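# Close the silver case's hasp over its catch

## Task

Fold the hasp of the silver case downward so it sits over its catch, without shifting either case, and finish with neither gripper touching either case.

## Robot and tools

Robot: two Piper arms, left_arm and right_arm, each with a two-finger gripper. Base roots in the scene frame: left_arm at (-0.018, +0.217, +0.040) m, right_arm at (+0.027, -0.300, +0.040) m, both essentially unrotated (yaw about 0.004 and 0.003 quaternion z) and upright.

Frames. Scene frame: origin at table-top height halfway between the nominal bases, +z up, +x forward over the table, +y toward left_arm (arm names do not match image sides). Every hand position, quaternion and target you send or read for an arm is in that arm's own base frame, not the scene frame. Fixed cameras and the table use the scene frame. Reported hand poses may be off by a few cm, more when reaching far. On a gripper, +z points along the fingers and the fingers separate along y; end_effector_position is the point between the pads, roughly 5 mm short of the tips.

Row layout (used by both motion tools): 16 plain numbers, always both arms: left x, y, z (m), qw, qx, qy, qz (scalar first), opening; then the same eight for right. Positions and quaternions are absolute targets in that arm's base frame, not offsets. Opening ranges -1 (closed) to +1 (fully open, 0.070 m); a full close takes at least about 1 s. An arm meant to stay still should get the identical pose (from the last result before it stopped) and its intended opening in every call; resending 0 for an opening is a real command. Keep one fixed quaternion to hold orientation rather than copying the drifting reported one.

execute_actions(actions, cameras): actions is a list of actions; each action is a list of up to 15 rows, one row per 1/30 s control step; if fewer than 15 rows, the last row repeats to fill 15 steps (0.5 s). An action is rejected for both arms if any target lies more than 0.6 m from that gripper's current position along any of its axes; if the first action fails this against the latest state, or any action is malformed, the whole call is rejected. An empty list just reports state and images. The result also lists end_effector_position at some steps.

move(target, speed, blend, opening_speed, blocking, cameras): drives each gripper in a straight line from its Hand target to its row in target. target is one row or a list of up to 15 rows (all within 10 s total); no 0.6 m check. speed: m/s, 0.002 to 2.2, default 0.25 (rotation capped at twice that in rad/s); one value or one per target. blend: corner-rounding distance in m, one value or one per target; 0 stops at each point. opening_speed: rate on the -1..+1 scale per second, at least 0.2. blocking=false returns after about 0.5 s while the motion continues; a new move takes over from the current point. Paths do not avoid obstacles or the other arm; faster moves lag, stray and hit harder, especially with a nearly straight arm. Opening changes in later targets apply on arrival, after everything settles. The result adds a move: line giving the ending (done, off_target, moving, held, fault) and limits (paced = pose clipped, held = steps withheld). Done means at rest within 3 mm and 2 degrees; neither done nor off_target tells you about contact.

wait(seconds 0 to 10): lets time run with commands held. stop(): brakes a running move (needs room). zoom_image(camera, region [x0, y0, x1, y1] pixels, at most 504 by 504) magnifies the latest image of cam_high, cam_low, cam_left_wrist or cam_right_wrist (each 896x504); the camera must be in the newest images. read_manual(section="licences") gives licence text only. finished_scene(scene) ends the scene for good; the goal must hold at that moment.

Results: per arm end_effector_position and end_effector_quat_wxyz, Hand target (where the arm is now being sent, possibly short of your command, so send the remainder next), Tool commands, Joint positions (last entry is measured finger gap in m), joint torques (include gravity, noisy, offset), grip_measured (same scale as opening). To grip, command about 0.05 below grip_measured at first contact.

Controller behaviour: orientation commands are clipped to 32 degrees from the measured one each step; joint targets move at most 3 rad/s. A clearance check withholds commands bringing one arm too near the other (fingers excepted), but contact is still possible. Keep paths away from an arm's own base and its first-joint axis, or the shoulder posture may flip.

Avoid: slamming or hard pushes on the cases, knocking or sliding either case, anything leaving the table, arm-to-arm collisions or a gripper closing on the other arm's fingers. Contact torque reaching a joint's limit (waist, shoulder, elbow 21.3 N m; forearm roll, wrist pitch, wrist roll 7.44 N m, these wrist motors giving only about 4 N m) halts that arm for 10 s. Motors heat when holding loads, stretched out, or pushing at unreachable poses; MOTOR HOT appears at 65 °C and at 80 °C the arm goes limp for 30 to 60 s. Time keeps running while you think, with the robot holding its last command or continuing a running move. Finish with both grippers clear of both cases.

Each tool is called after "Call:" in YAML: its name, and indented under it one key for each argument.

## Session

Call:
execute_actions:
  actions: []

Scene clock: 0.00 s.
left_arm: end_effector_position=(+0.2161, +0.0715, +0.1835) grip_measured=+0.98 end_effector_quat_wxyz=(+0.249, -0.100, +0.963, -0.006) | right_arm: end_effector_position=(+0.1650, +0.1419, +0.1032) grip_measured=+0.99 end_effector_quat_wxyz=(+0.215, -0.229, +0.938, +0.147)
Joint positions: left_arm=[0.524 0.98 -0.801 -0.245 1.031 0.396 0.069] | right_arm=[0.578 0.961 -0.456 0.215 0.653 -0.04 0.07]
Joint torques (N m): no reading
Motor temperatures (°C): left_arm=[25 28 25 33 26 33] | right_arm=[24 35 33 33 33 30]
Hand target: left_arm +0.2161, +0.0715, +0.1835; +0.249, -0.100, +0.963, -0.006 | right_arm +0.1650, +0.1419, +0.1032; +0.215, -0.229, +0.938, +0.147
Tool commands: left_gripper/opening=+1.0 right_gripper/opening=+1.0

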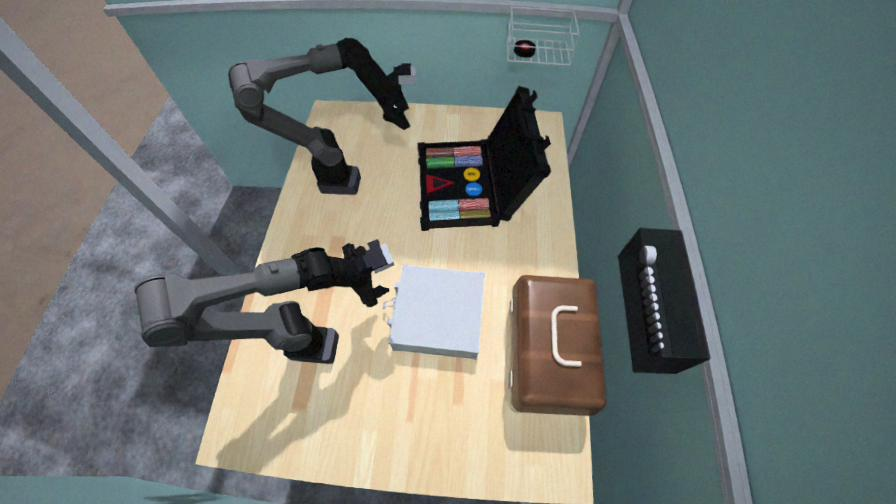

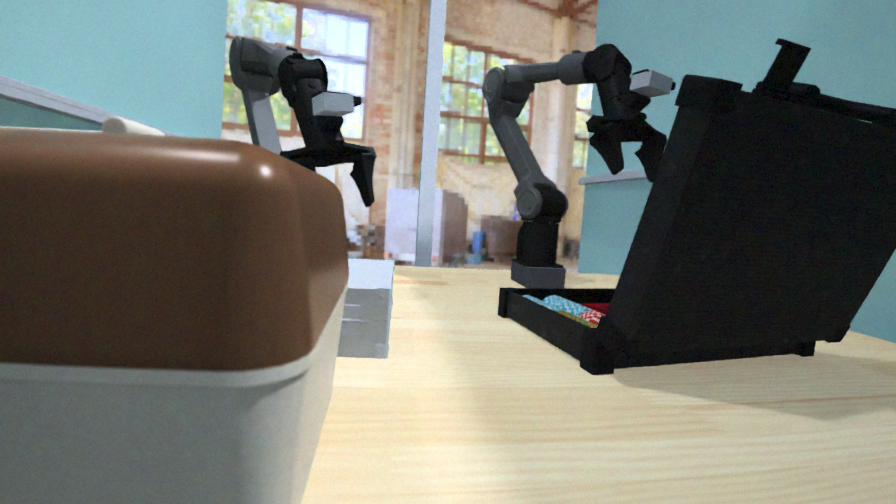

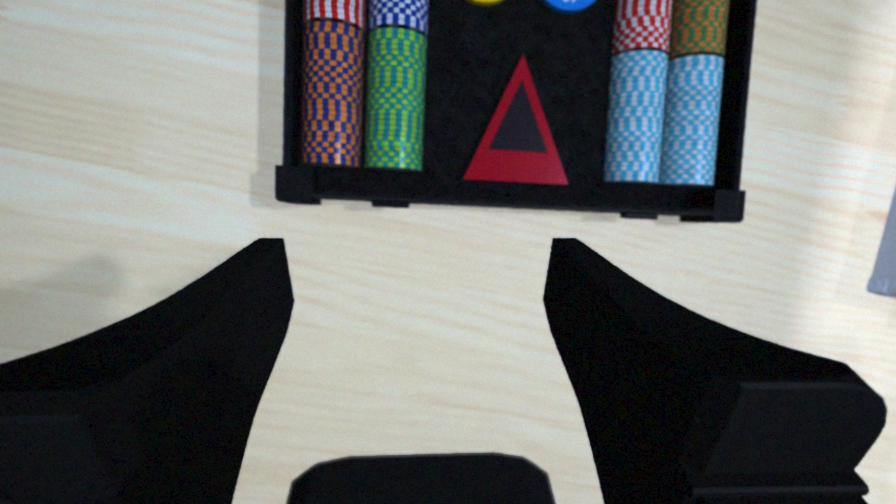

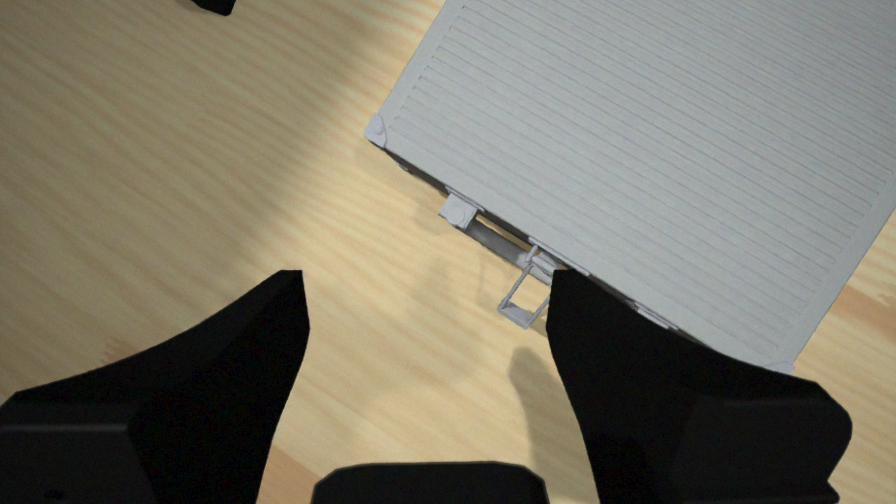

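Call:
zoom_image:
  camera: "cam_right_wrist"
  region: [360, 100, 660, 360]

Call:
zoom_image:
  camera: "cam_high"
  region: [330, 230, 510, 370]

Scaled by 1.680.

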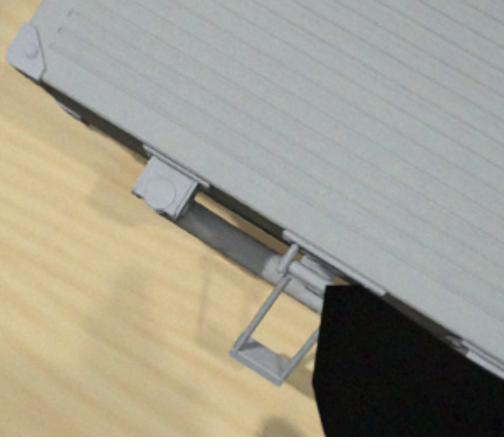

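Scaled by 2.800.

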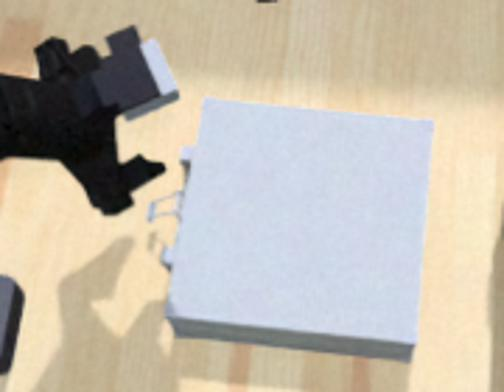

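Call:
move:
  target: [0.19, -0.2, 0.15, 0.354, 0.570, 0.679, -0.297, -1, 0.17, 0.0, 0.22, 0.259, 0, 0.966, 0, -1]

Scene clock: 70.43 s.
left_arm: end_effector_position=(+0.1900, -0.2002, +0.1498) grip_measured=-1.00 end_effector_quat_wxyz=(+0.354, +0.570, +0.679, -0.298) | right_arm: end_effector_position=(+0.1704, -0.0002, +0.2194) grip_measured=-1.00 end_effector_quat_wxyz=(+0.263, +0.000, +0.965, +0.000)
Joint positions: left_arm=[-0.132 1.229 -0.534 -1.172 1.013 1.966 0] | right_arm=[-0.001 0.734 -0.84 -0.001 1.232 0 0]
Joint torques (N m): left_arm=[0.98 -3.6 -4.68 -0.45 0.38 -0.16] | right_arm=[0.54 -1.89 -6.3 0.14 -0.36 0.04]
Motor temperatures (°C): left_arm=[25 28 25 33 26 32] | right_arm=[24 35 33 33 33 30]
Hand target: left_arm +0.1900, -0.2000, +0.1500; +0.354, +0.570, +0.679, -0.297 | right_arm +0.1703, +0.0000, +0.2197; +0.264, +0.000, +0.965, +0.000
Off the commanded pose: left_arm 0.000 m, 0 deg | right_arm 0.001 m, 0 deg.
joint sent to its limit (right arm) — joint 5 (wrist pitch), upper limit. The joint targets still meet the commanded pose.
move: done

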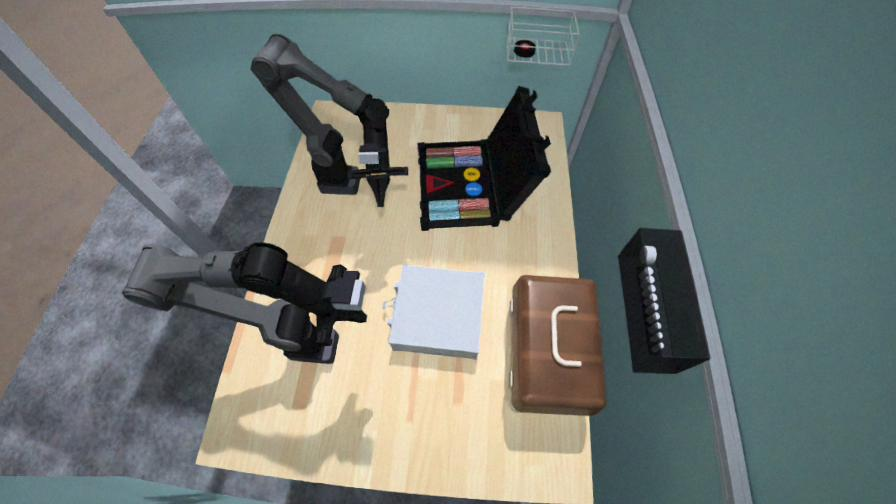

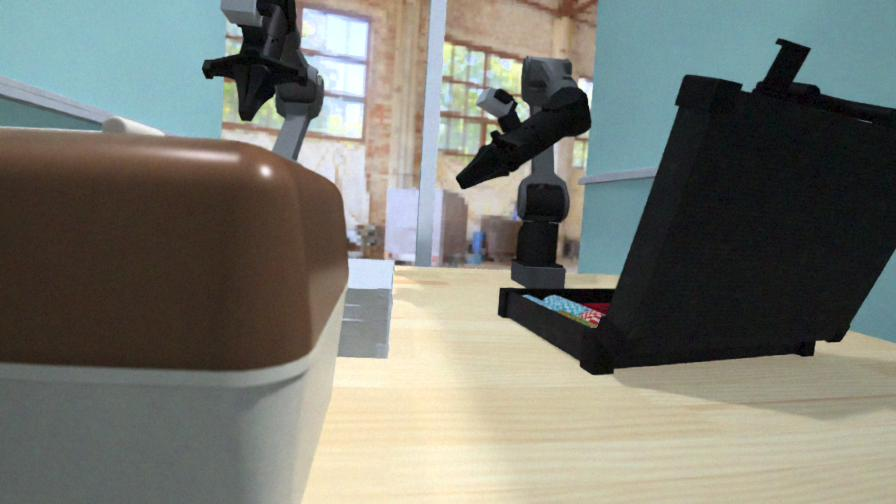

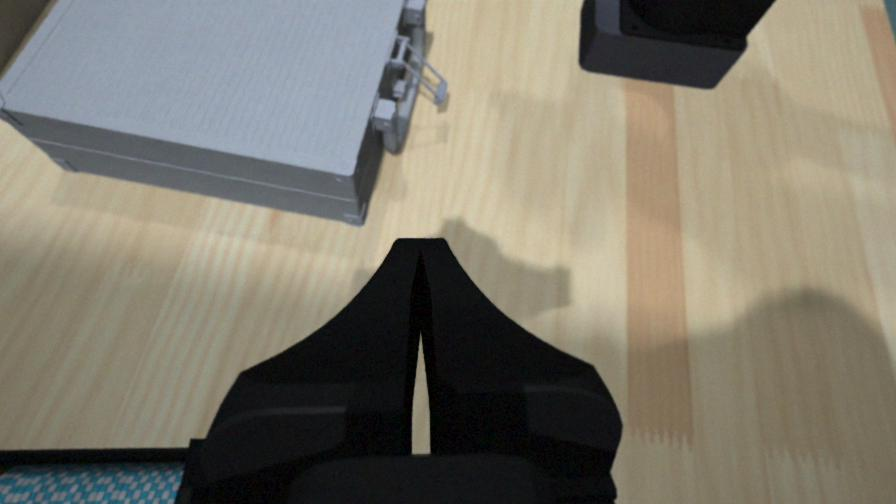

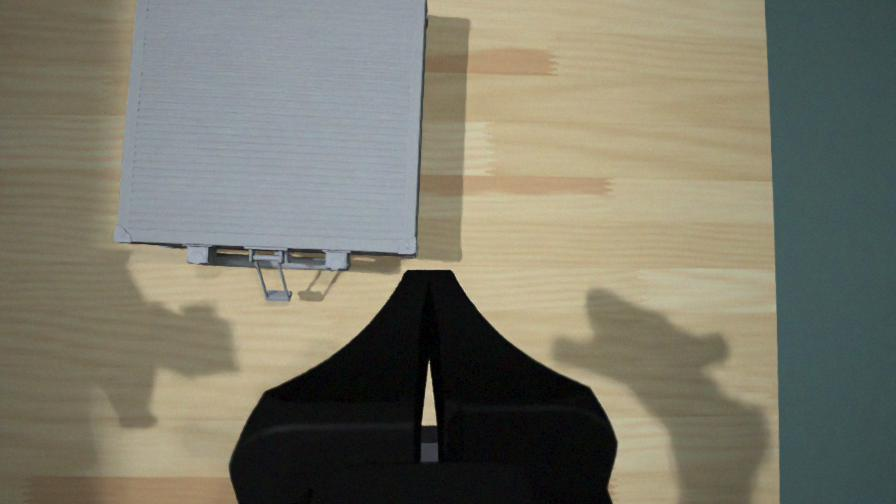

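Call:
zoom_image:
  camera: "cam_left_wrist"
  region: [330, 0, 490, 180]

Call:
zoom_image:
  camera: "cam_right_wrist"
  region: [160, 220, 370, 320]

Scaled by 2.800.

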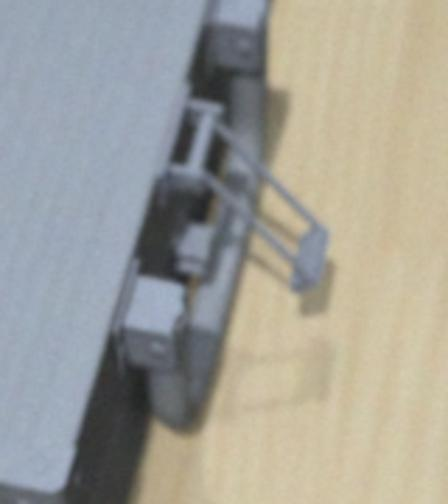

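Scaled by 2.400.

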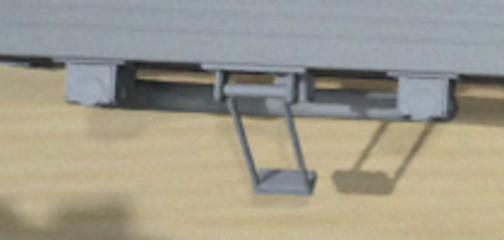

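Call:
move:
  target: [0.158, -0.307, 0.09, 0.596, 0.380, 0.596, -0.380, -1, 0.1703, 0.0, 0.2197, 0.264, 0, 0.965, 0, -1]
  cameras: ["cam_left_wrist", "cam_high"]

Call:
zoom_image:
  camera: "cam_left_wrist"
  region: [280, 60, 560, 260]

Scene clock: 170.87 s.
left_arm: end_effector_position=(+0.1582, -0.3073, +0.0905) grip_measured=-1.00 end_effector_quat_wxyz=(+0.297, +0.531, +0.716, -0.341) | right_arm: end_effector_position=(+0.1703, -0.0002, +0.2197) grip_measured=-1.00 end_effector_quat_wxyz=(+0.264, +0.000, +0.965, +0.000)
Joint positions: left_arm=[-0.729 1.517 -0.514 -1.75 0.603 2.086 0] | right_arm=[-0.001 0.732 -0.84 -0.001 1.232 0 0]
Joint torques (N m): left_arm=[0.58 -6.09 -3.26 -0.29 0.59 0.02] | right_arm=[1.27 -1.92 -5.88 0.03 -0.25 0.1]
Motor temperatures (°C): left_arm=[25 28 25 33 26 32] | right_arm=[24 35 33 33 33 30]
Hand target: left_arm +0.1581, -0.3069, +0.0904; +0.297, +0.531, +0.717, -0.341 | right_arm +0.1703, +0.0000, +0.2197; +0.264, +0.000, +0.965, +0.000
Off the commanded pose: left_arm 0.001 m, 41 deg; orientation clipped | right_arm 0.000 m, 0 deg.
joint read past its limit (left arm) — joint 4 (forearm roll), lower limit.
joint sent to its limit (left arm) — joint 4 (forearm roll), lower limit; joint 6 (wrist roll), upper limit. The joint targets are off in orientation, not in position.
move: off_target (left_arm); limits=paced
Images, in order (width x height): cam_high 896x504, cam_left_wrist 896x504.

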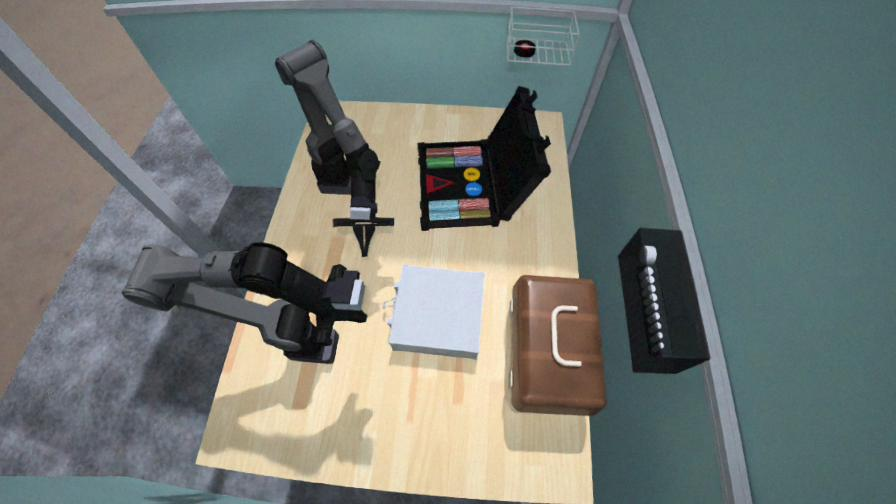

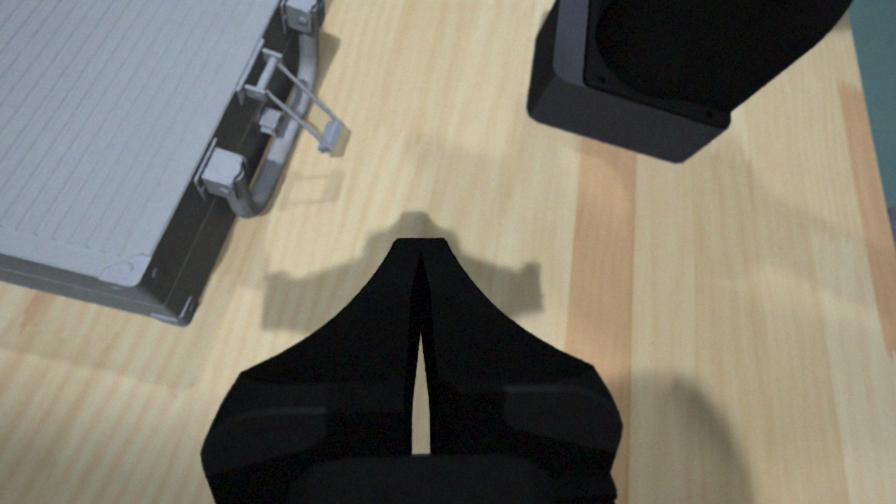

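Scaled by 1.800.

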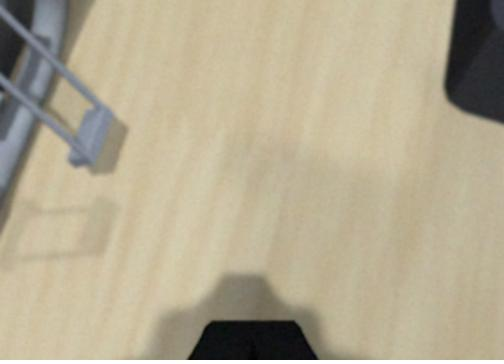

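Call:
zoom_image:
  camera: "cam_left_wrist"
  region: [170, 0, 370, 220]

Scaled by 2.291.

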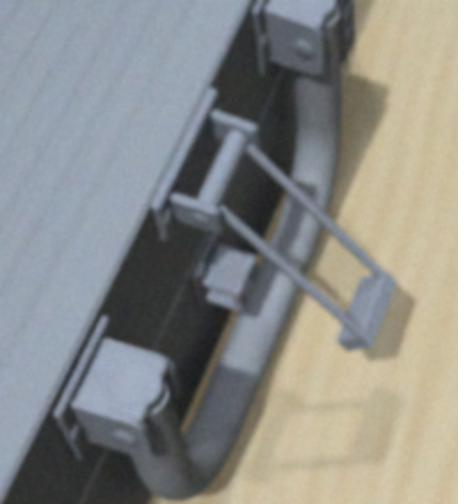

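Call:
move:
  target: [0.158, -0.24, 0.12, 0.297, 0.531, 0.717, -0.341, -1, 0.12, 0.113, 0.07, 0.1294, -0.1294, 0.9829, 0.017, -1]

Call:
zoom_image:
  camera: "cam_left_wrist"
  region: [200, 0, 440, 200]

Call:
zoom_image:
  camera: "cam_right_wrist"
  region: [340, 100, 560, 300]

Scene clock: 251.80 s.
left_arm: end_effector_position=(+0.1578, -0.2399, +0.1201) grip_measured=-1.00 end_effector_quat_wxyz=(+0.297, +0.531, +0.717, -0.341) | right_arm: end_effector_position=(+0.1200, +0.1128, +0.0698) grip_measured=-1.00 end_effector_quat_wxyz=(+0.129, -0.129, +0.983, +0.017)
Joint positions: left_arm=[-0.405 1.283 -0.452 -1.323 0.828 1.84 0] | right_arm=[0.989 1.027 -0.441 -0.224 0.888 0.853 0]
Joint torques (N m): left_arm=[-0.06 -2.07 -4.9 -0.57 0.41 0.08] | right_arm=[0.78 -3.09 -6.36 -0.11 -0.01 0.04]
Motor temperatures (°C): left_arm=[25 29 25 32 26 32] | right_arm=[24 35 33 33 33 29]
Hand target: left_arm +0.1580, -0.2400, +0.1200; +0.297, +0.531, +0.717, -0.341 | right_arm +0.1200, +0.1130, +0.0700; +0.129, -0.129, +0.983, +0.017
Off the commanded pose: left_arm 0.000 m, 0 deg | right_arm 0.000 m, 0 deg.
move: done

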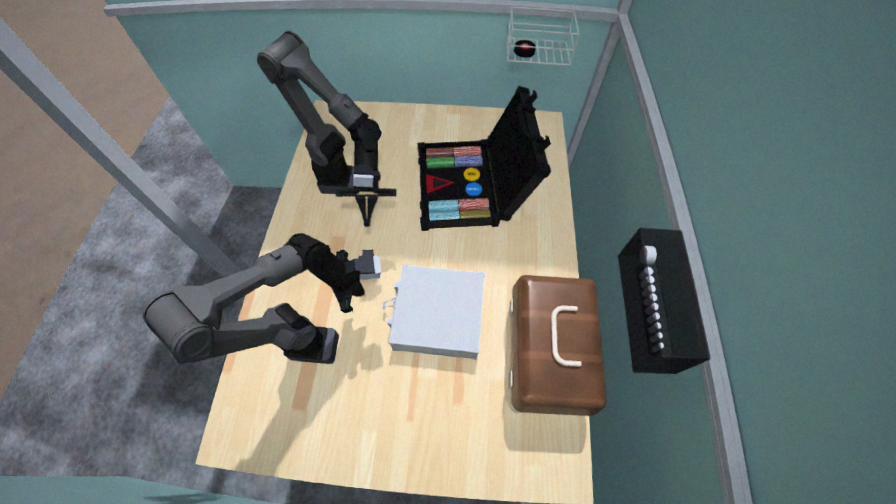

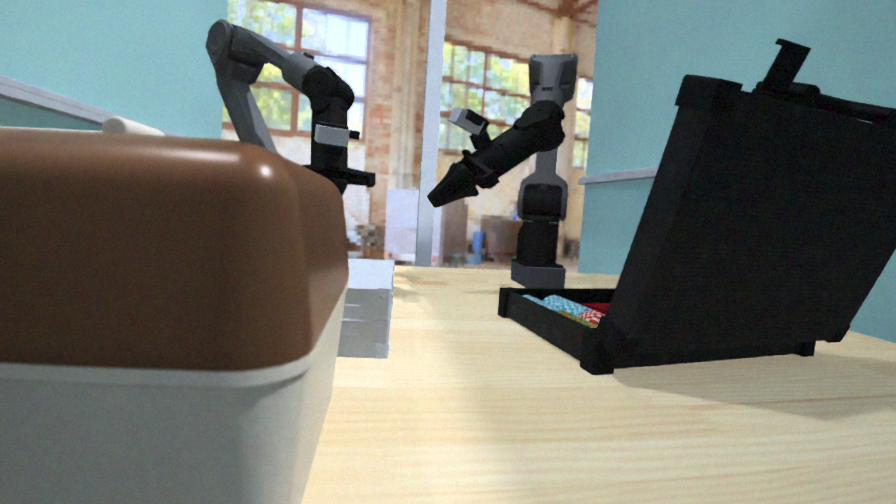

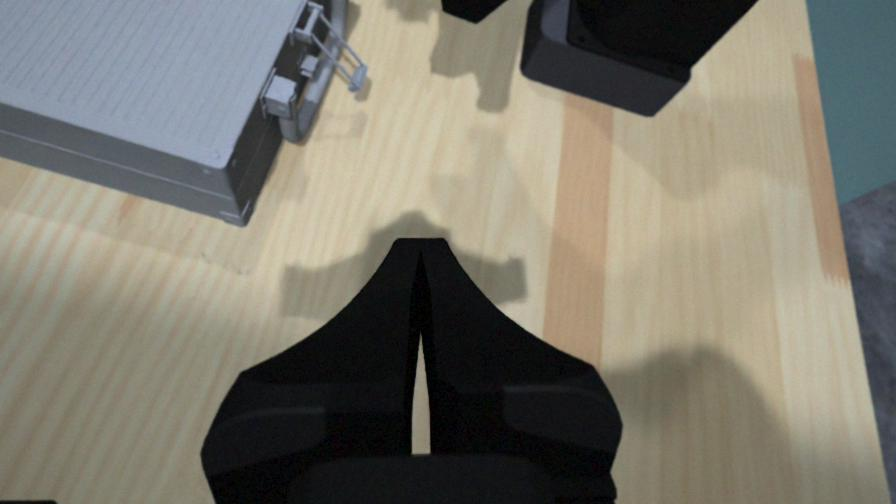

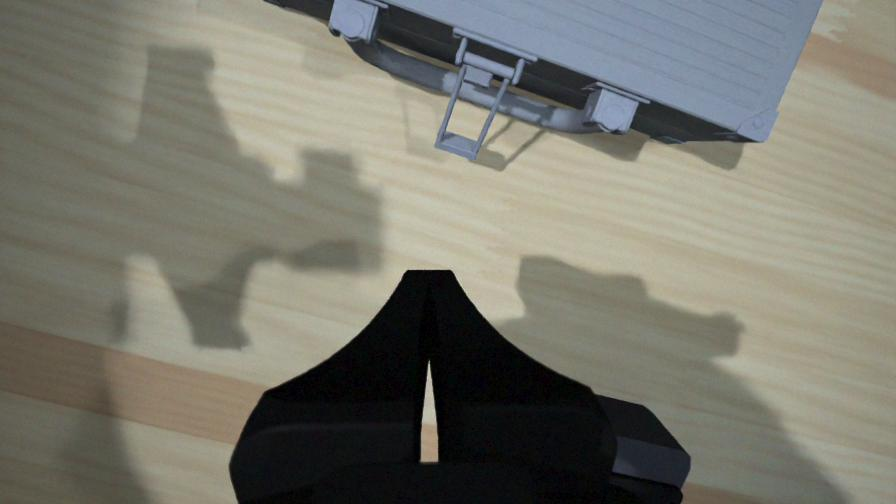

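Scaled by 2.100.

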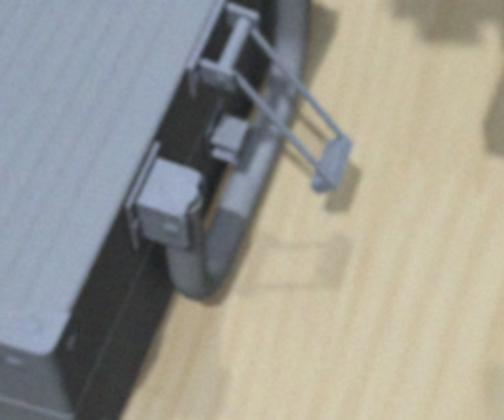

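Scaled by 2.291.

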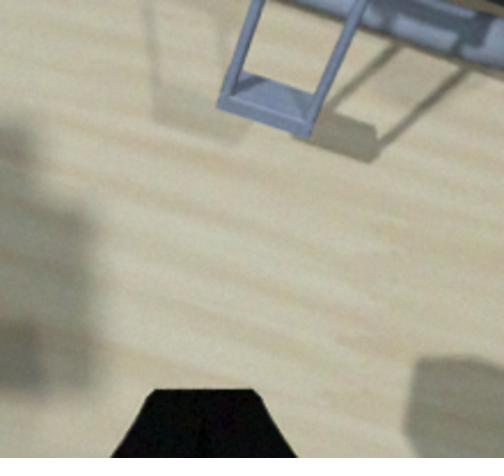

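Call:
move:
  target: [0.158, -0.24, 0.12, 0.297, 0.531, 0.717, -0.341, -1, 0.130, 0.112, 0.040, 0.1294, -0.1294, 0.9829, 0.017, -1]
  cameras: ["cam_left_wrist", "cam_right_wrist"]
  speed: 0.1

Call:
zoom_image:
  camera: "cam_left_wrist"
  region: [260, 0, 440, 180]

Call:
zoom_image:
  camera: "cam_right_wrist"
  region: [340, 100, 560, 300]

Scene clock: 270.17 s.
left_arm: end_effector_position=(+0.1578, -0.2399, +0.1199) grip_measured=-1.00 end_effector_quat_wxyz=(+0.297, +0.531, +0.717, -0.341) | right_arm: end_effector_position=(+0.1298, +0.1118, +0.0396) grip_measured=-1.00 end_effector_quat_wxyz=(+0.129, -0.129, +0.983, +0.017)
Joint positions: left_arm=[-0.405 1.284 -0.452 -1.323 0.828 1.84 0] | right_arm=[0.916 1.128 -0.36 -0.248 0.697 0.83 0]
Joint torques (N m): left_arm=[-0.02 -2.26 -4.88 -0.55 0.46 0.04] | right_arm=[0.44 -3.13 -5.92 -0.29 0 -0.05]
Motor temperatures (°C): left_arm=[25 28 25 33 26 32] | right_arm=[24 35 33 33 33 29]
Hand target: left_arm +0.1580, -0.2400, +0.1200; +0.297, +0.531, +0.717, -0.341 | right_arm +0.1300, +0.1120, +0.0400; +0.129, -0.129, +0.983, +0.017
Off the commanded pose: left_arm 0.000 m, 0 deg | right_arm 0.000 m, 0 deg.
move: done
Images, in order (width x height): cam_left_wrist 896x504, cam_right_wrist 896x504.

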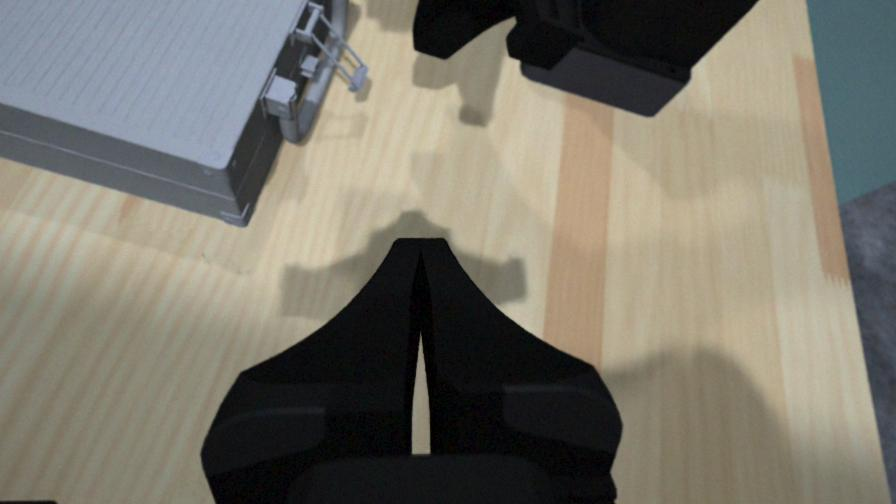

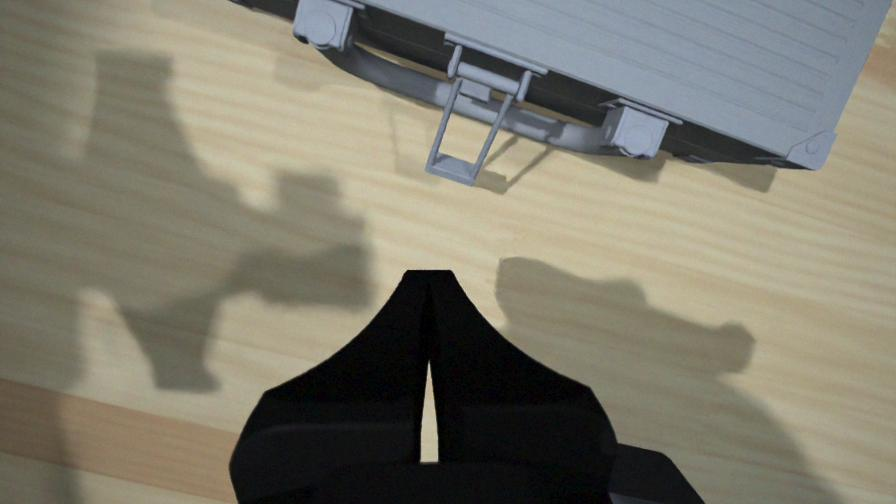

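Scaled by 2.800.

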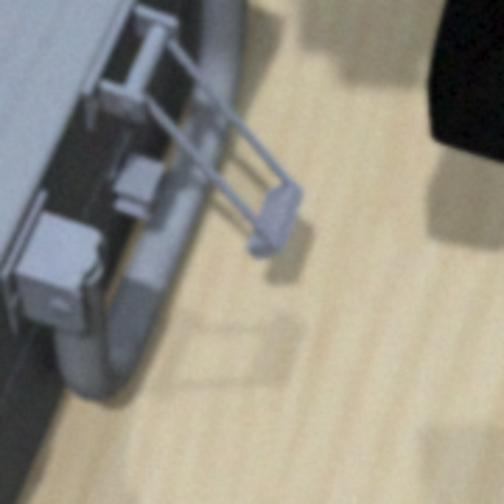

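Scaled by 2.291.

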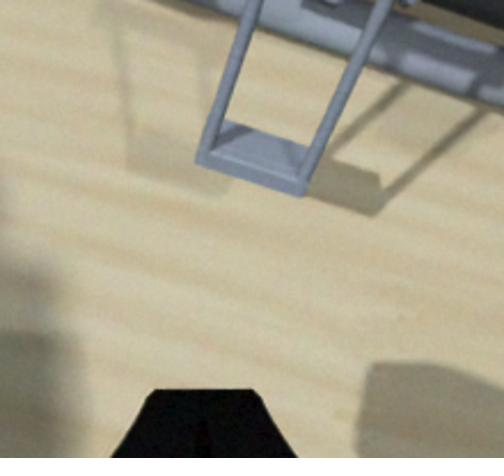

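Call:
move:
  target: [0.158, -0.24, 0.12, 0.297, 0.531, 0.717, -0.341, -1, 0.130, 0.112, 0.012, 0.1294, -0.1294, 0.9829, 0.017, -1]
  cameras: ["cam_left_wrist", "cam_right_wrist"]
  speed: 0.1

Call:
zoom_image:
  camera: "cam_left_wrist"
  region: [260, 0, 440, 180]

Call:
zoom_image:
  camera: "cam_right_wrist"
  region: [340, 100, 560, 300]

Scene clock: 310.47 s.
left_arm: end_effector_position=(+0.1578, -0.2399, +0.1199) grip_measured=-1.00 end_effector_quat_wxyz=(+0.297, +0.531, +0.717, -0.341) | right_arm: end_effector_position=(+0.1299, +0.1117, +0.0117) grip_measured=-1.00 end_effector_quat_wxyz=(+0.129, -0.129, +0.983, +0.016)
Joint positions: left_arm=[-0.405 1.284 -0.452 -1.323 0.828 1.84 0] | right_arm=[0.916 1.233 -0.283 -0.322 0.522 0.919 0]
Joint torques (N m): left_arm=[0.02 -2.22 -4.9 -0.52 0.5 -0.01] | right_arm=[1 -3.11 -5.13 -0.08 -0.02 -0.03]
Motor temperatures (°C): left_arm=[25 28 25 33 26 32] | right_arm=[24 35 33 32 32 29]
Hand target: left_arm +0.1580, -0.2400, +0.1200; +0.297, +0.531, +0.717, -0.341 | right_arm +0.1300, +0.1120, +0.0120; +0.129, -0.129, +0.983, +0.017
Off the commanded pose: left_arm 0.000 m, 0 deg | right_arm 0.000 m, 0 deg.
move: done
Images, in order (width x height): cam_left_wrist 896x504, cam_right_wrist 896x504.

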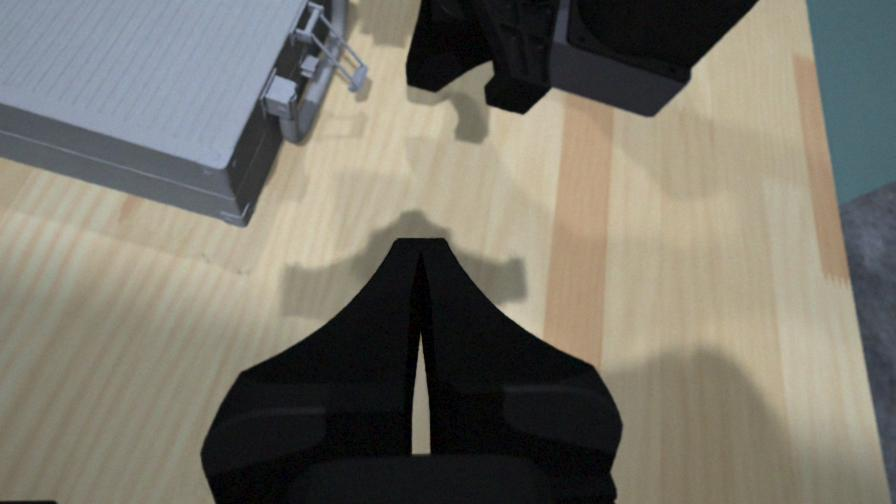

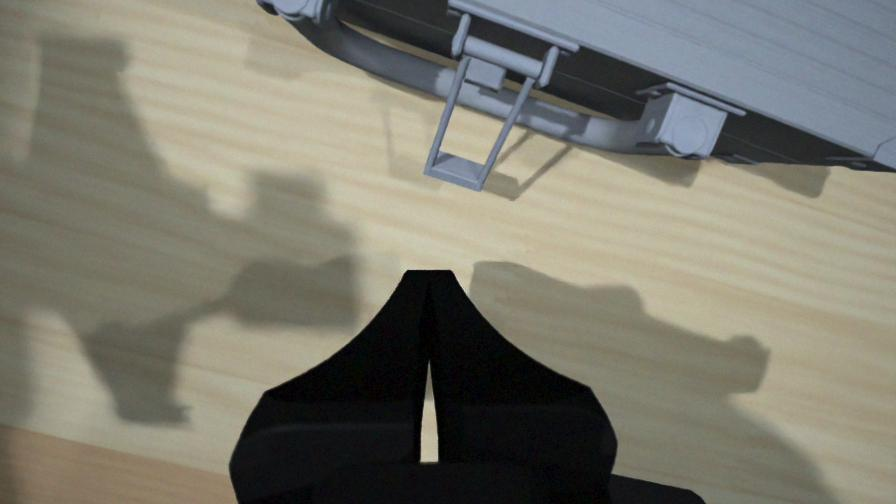

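Scaled by 2.800.

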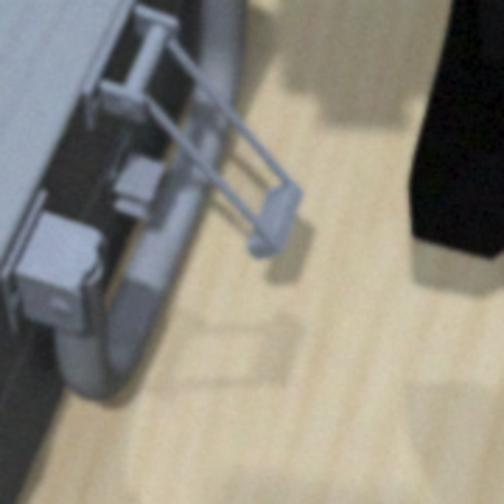

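Scaled by 2.291.

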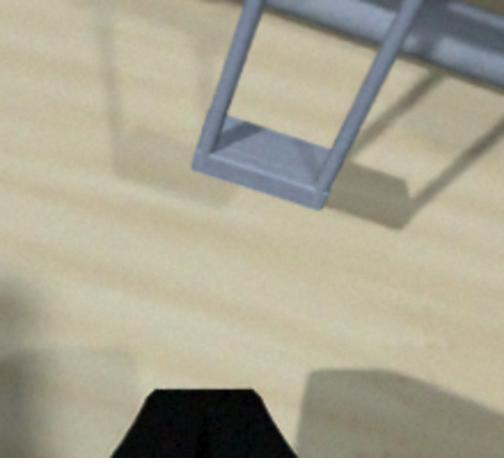

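Call:
move:
  target: [0.158, -0.24, 0.12, 0.297, 0.531, 0.717, -0.341, -1, 0.149, 0.114, 0.012, 0.1294, -0.1294, 0.9829, 0.017, -1]
  cameras: ["cam_left_wrist", "cam_right_wrist"]
  speed: 0.1

Call:
zoom_image:
  camera: "cam_left_wrist"
  region: [260, 0, 440, 180]

Call:
zoom_image:
  camera: "cam_right_wrist"
  region: [340, 100, 560, 300]

Scene clock: 358.47 s.
left_arm: end_effector_position=(+0.1578, -0.2399, +0.1199) grip_measured=-1.00 end_effector_quat_wxyz=(+0.297, +0.531, +0.717, -0.341) | right_arm: end_effector_position=(+0.1492, +0.1141, +0.0121) grip_measured=-1.00 end_effector_quat_wxyz=(+0.130, -0.130, +0.983, +0.017)
Joint positions: left_arm=[-0.405 1.284 -0.452 -1.323 0.828 1.84 0] | right_arm=[0.814 1.292 -0.327 -0.295 0.487 0.799 0]
Joint torques (N m): left_arm=[0.12 -2.31 -4.92 -0.5 0.55 -0.06] | right_arm=[0.69 -3.15 -4.22 -0.01 -0.03 0.11]
Motor temperatures (°C): left_arm=[25 28 25 33 26 31] | right_arm=[24 35 33 32 32 29]
Hand target: left_arm +0.1580, -0.2400, +0.1200; +0.297, +0.531, +0.717, -0.341 | right_arm +0.1490, +0.1140, +0.0120; +0.129, -0.129, +0.983, +0.017
Off the commanded pose: left_arm 0.000 m, 0 deg | right_arm 0.000 m, 0 deg.
move: done
Images, in order (width x height): cam_left_wrist 896x504, cam_right_wrist 896x504.

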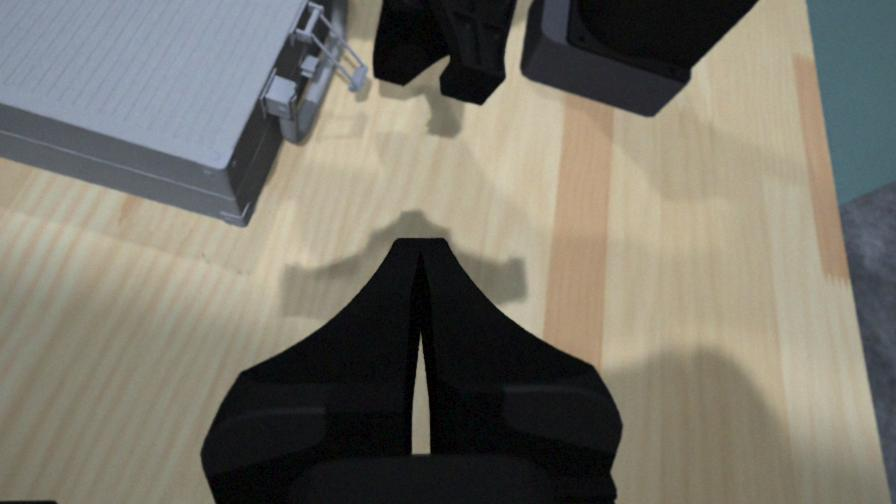

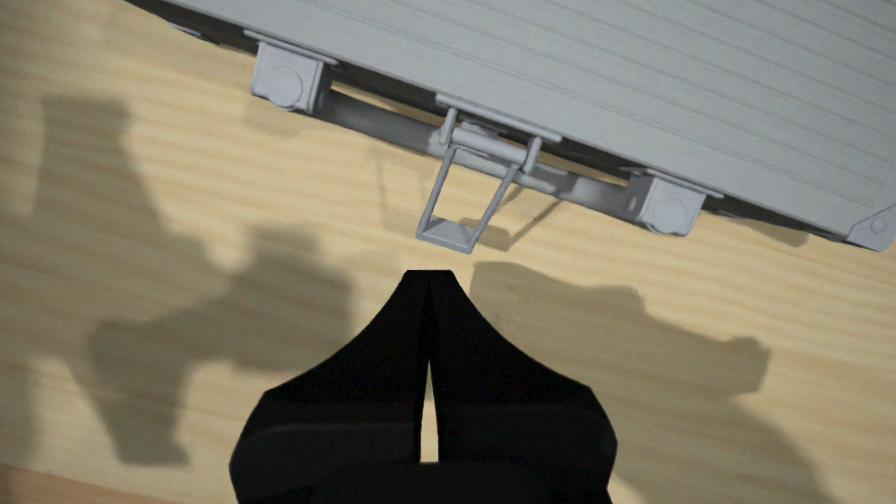

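Scaled by 2.800.

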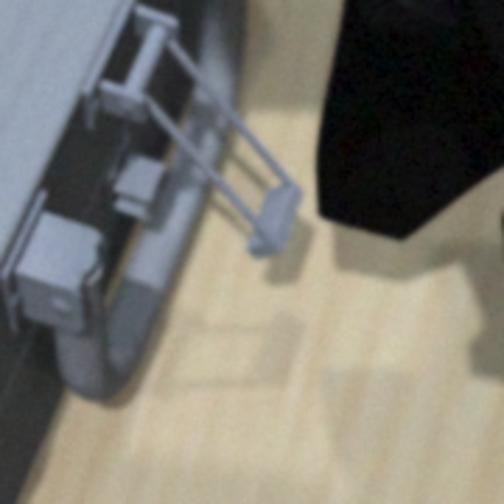

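Scaled by 2.291.

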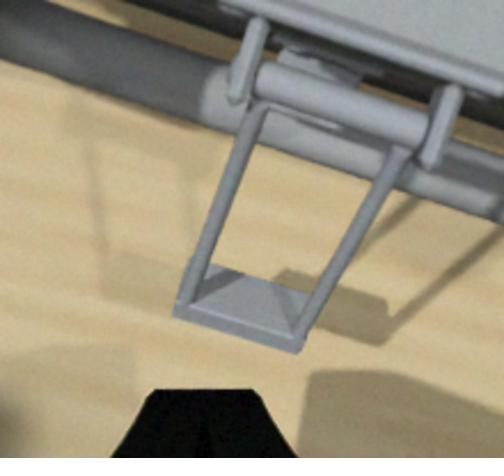

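Call:
move:
  target:
    - [0.158, -0.24, 0.12, 0.297, 0.531, 0.717, -0.341, -1, 0.150, 0.110, 0.012, 0.1294, -0.1294, 0.9829, 0.017, -1]
    - [0.158, -0.24, 0.12, 0.297, 0.531, 0.717, -0.341, -1, 0.166, 0.110, 0.005, 0.1294, -0.1294, 0.9829, 0.017, -1]
  cameras: ["cam_left_wrist", "cam_right_wrist"]
  speed: 0.05

Call:
zoom_image:
  camera: "cam_left_wrist"
  region: [260, 0, 440, 180]

Call:
zoom_image:
  camera: "cam_right_wrist"
  region: [340, 100, 560, 300]

Scene clock: 380.67 s.
left_arm: end_effector_position=(+0.1578, -0.2399, +0.1199) grip_measured=-1.00 end_effector_quat_wxyz=(+0.297, +0.531, +0.717, -0.341) | right_arm: end_effector_position=(+0.1660, +0.1100, +0.0049) grip_measured=-1.00 end_effector_quat_wxyz=(+0.129, -0.130, +0.983, +0.017)
Joint positions: left_arm=[-0.405 1.284 -0.452 -1.323 0.828 1.84 0] | right_arm=[0.711 1.36 -0.342 -0.281 0.417 0.693 0]
Joint torques (N m): left_arm=[0.13 -2.35 -4.86 -0.47 0.59 -0.1] | right_arm=[0.25 -4.1 -4.83 0.02 -0.03 0.1]
Motor temperatures (°C): left_arm=[25 28 25 33 26 31] | right_arm=[24 35 33 32 32 29]
Hand target: left_arm +0.1580, -0.2400, +0.1200; +0.297, +0.531, +0.717, -0.341 | right_arm +0.1660, +0.1100, +0.0050; +0.129, -0.129, +0.983, +0.017
Off the commanded pose: left_arm 0.000 m, 0 deg | right_arm 0.000 m, 0 deg.
move: done
Images, in order (width x height): cam_left_wrist 896x504, cam_right_wrist 896x504.

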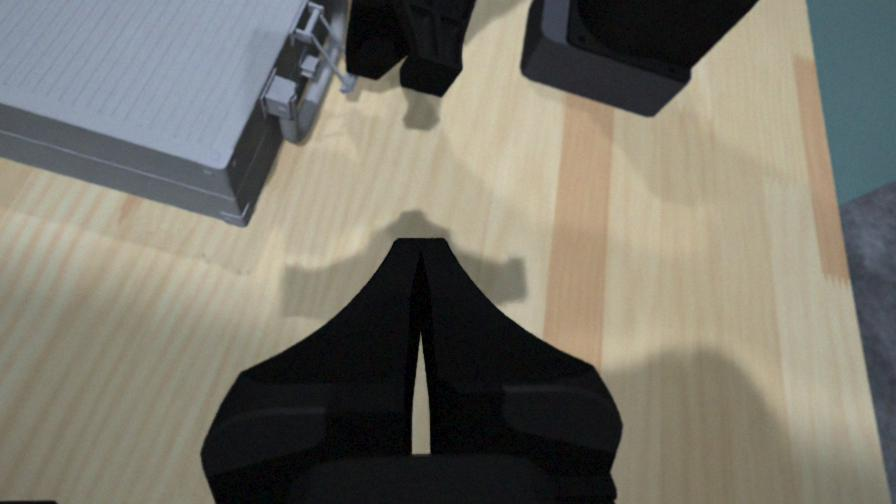

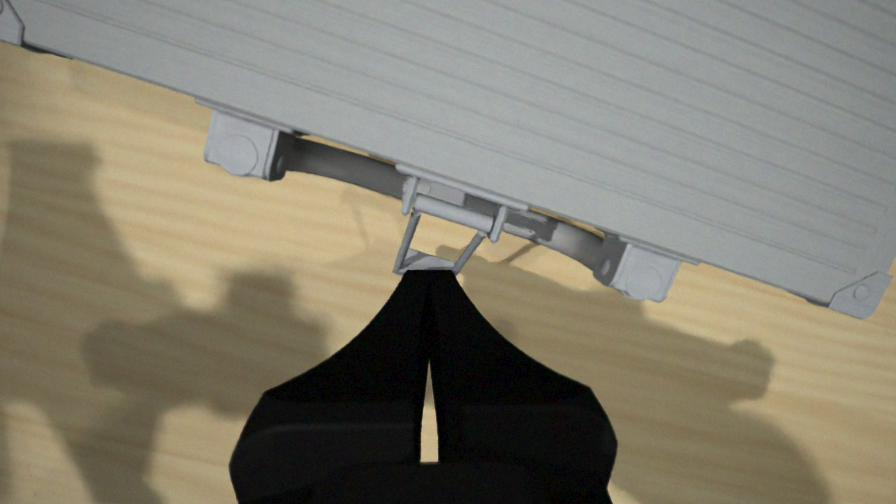

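Scaled by 2.800.

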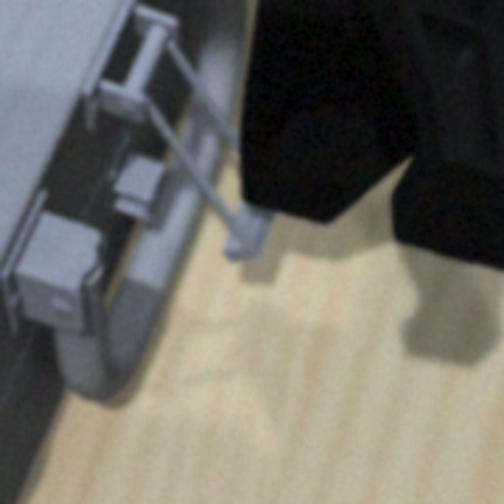

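Scaled by 2.291.

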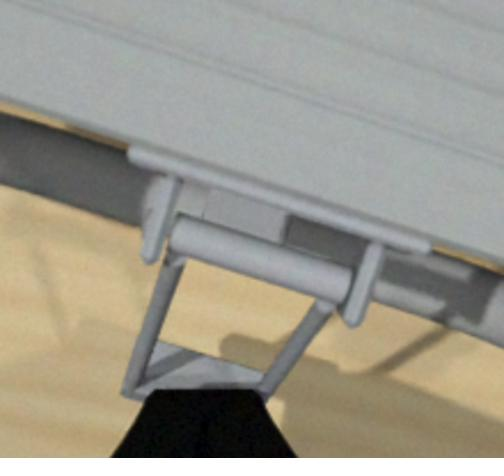

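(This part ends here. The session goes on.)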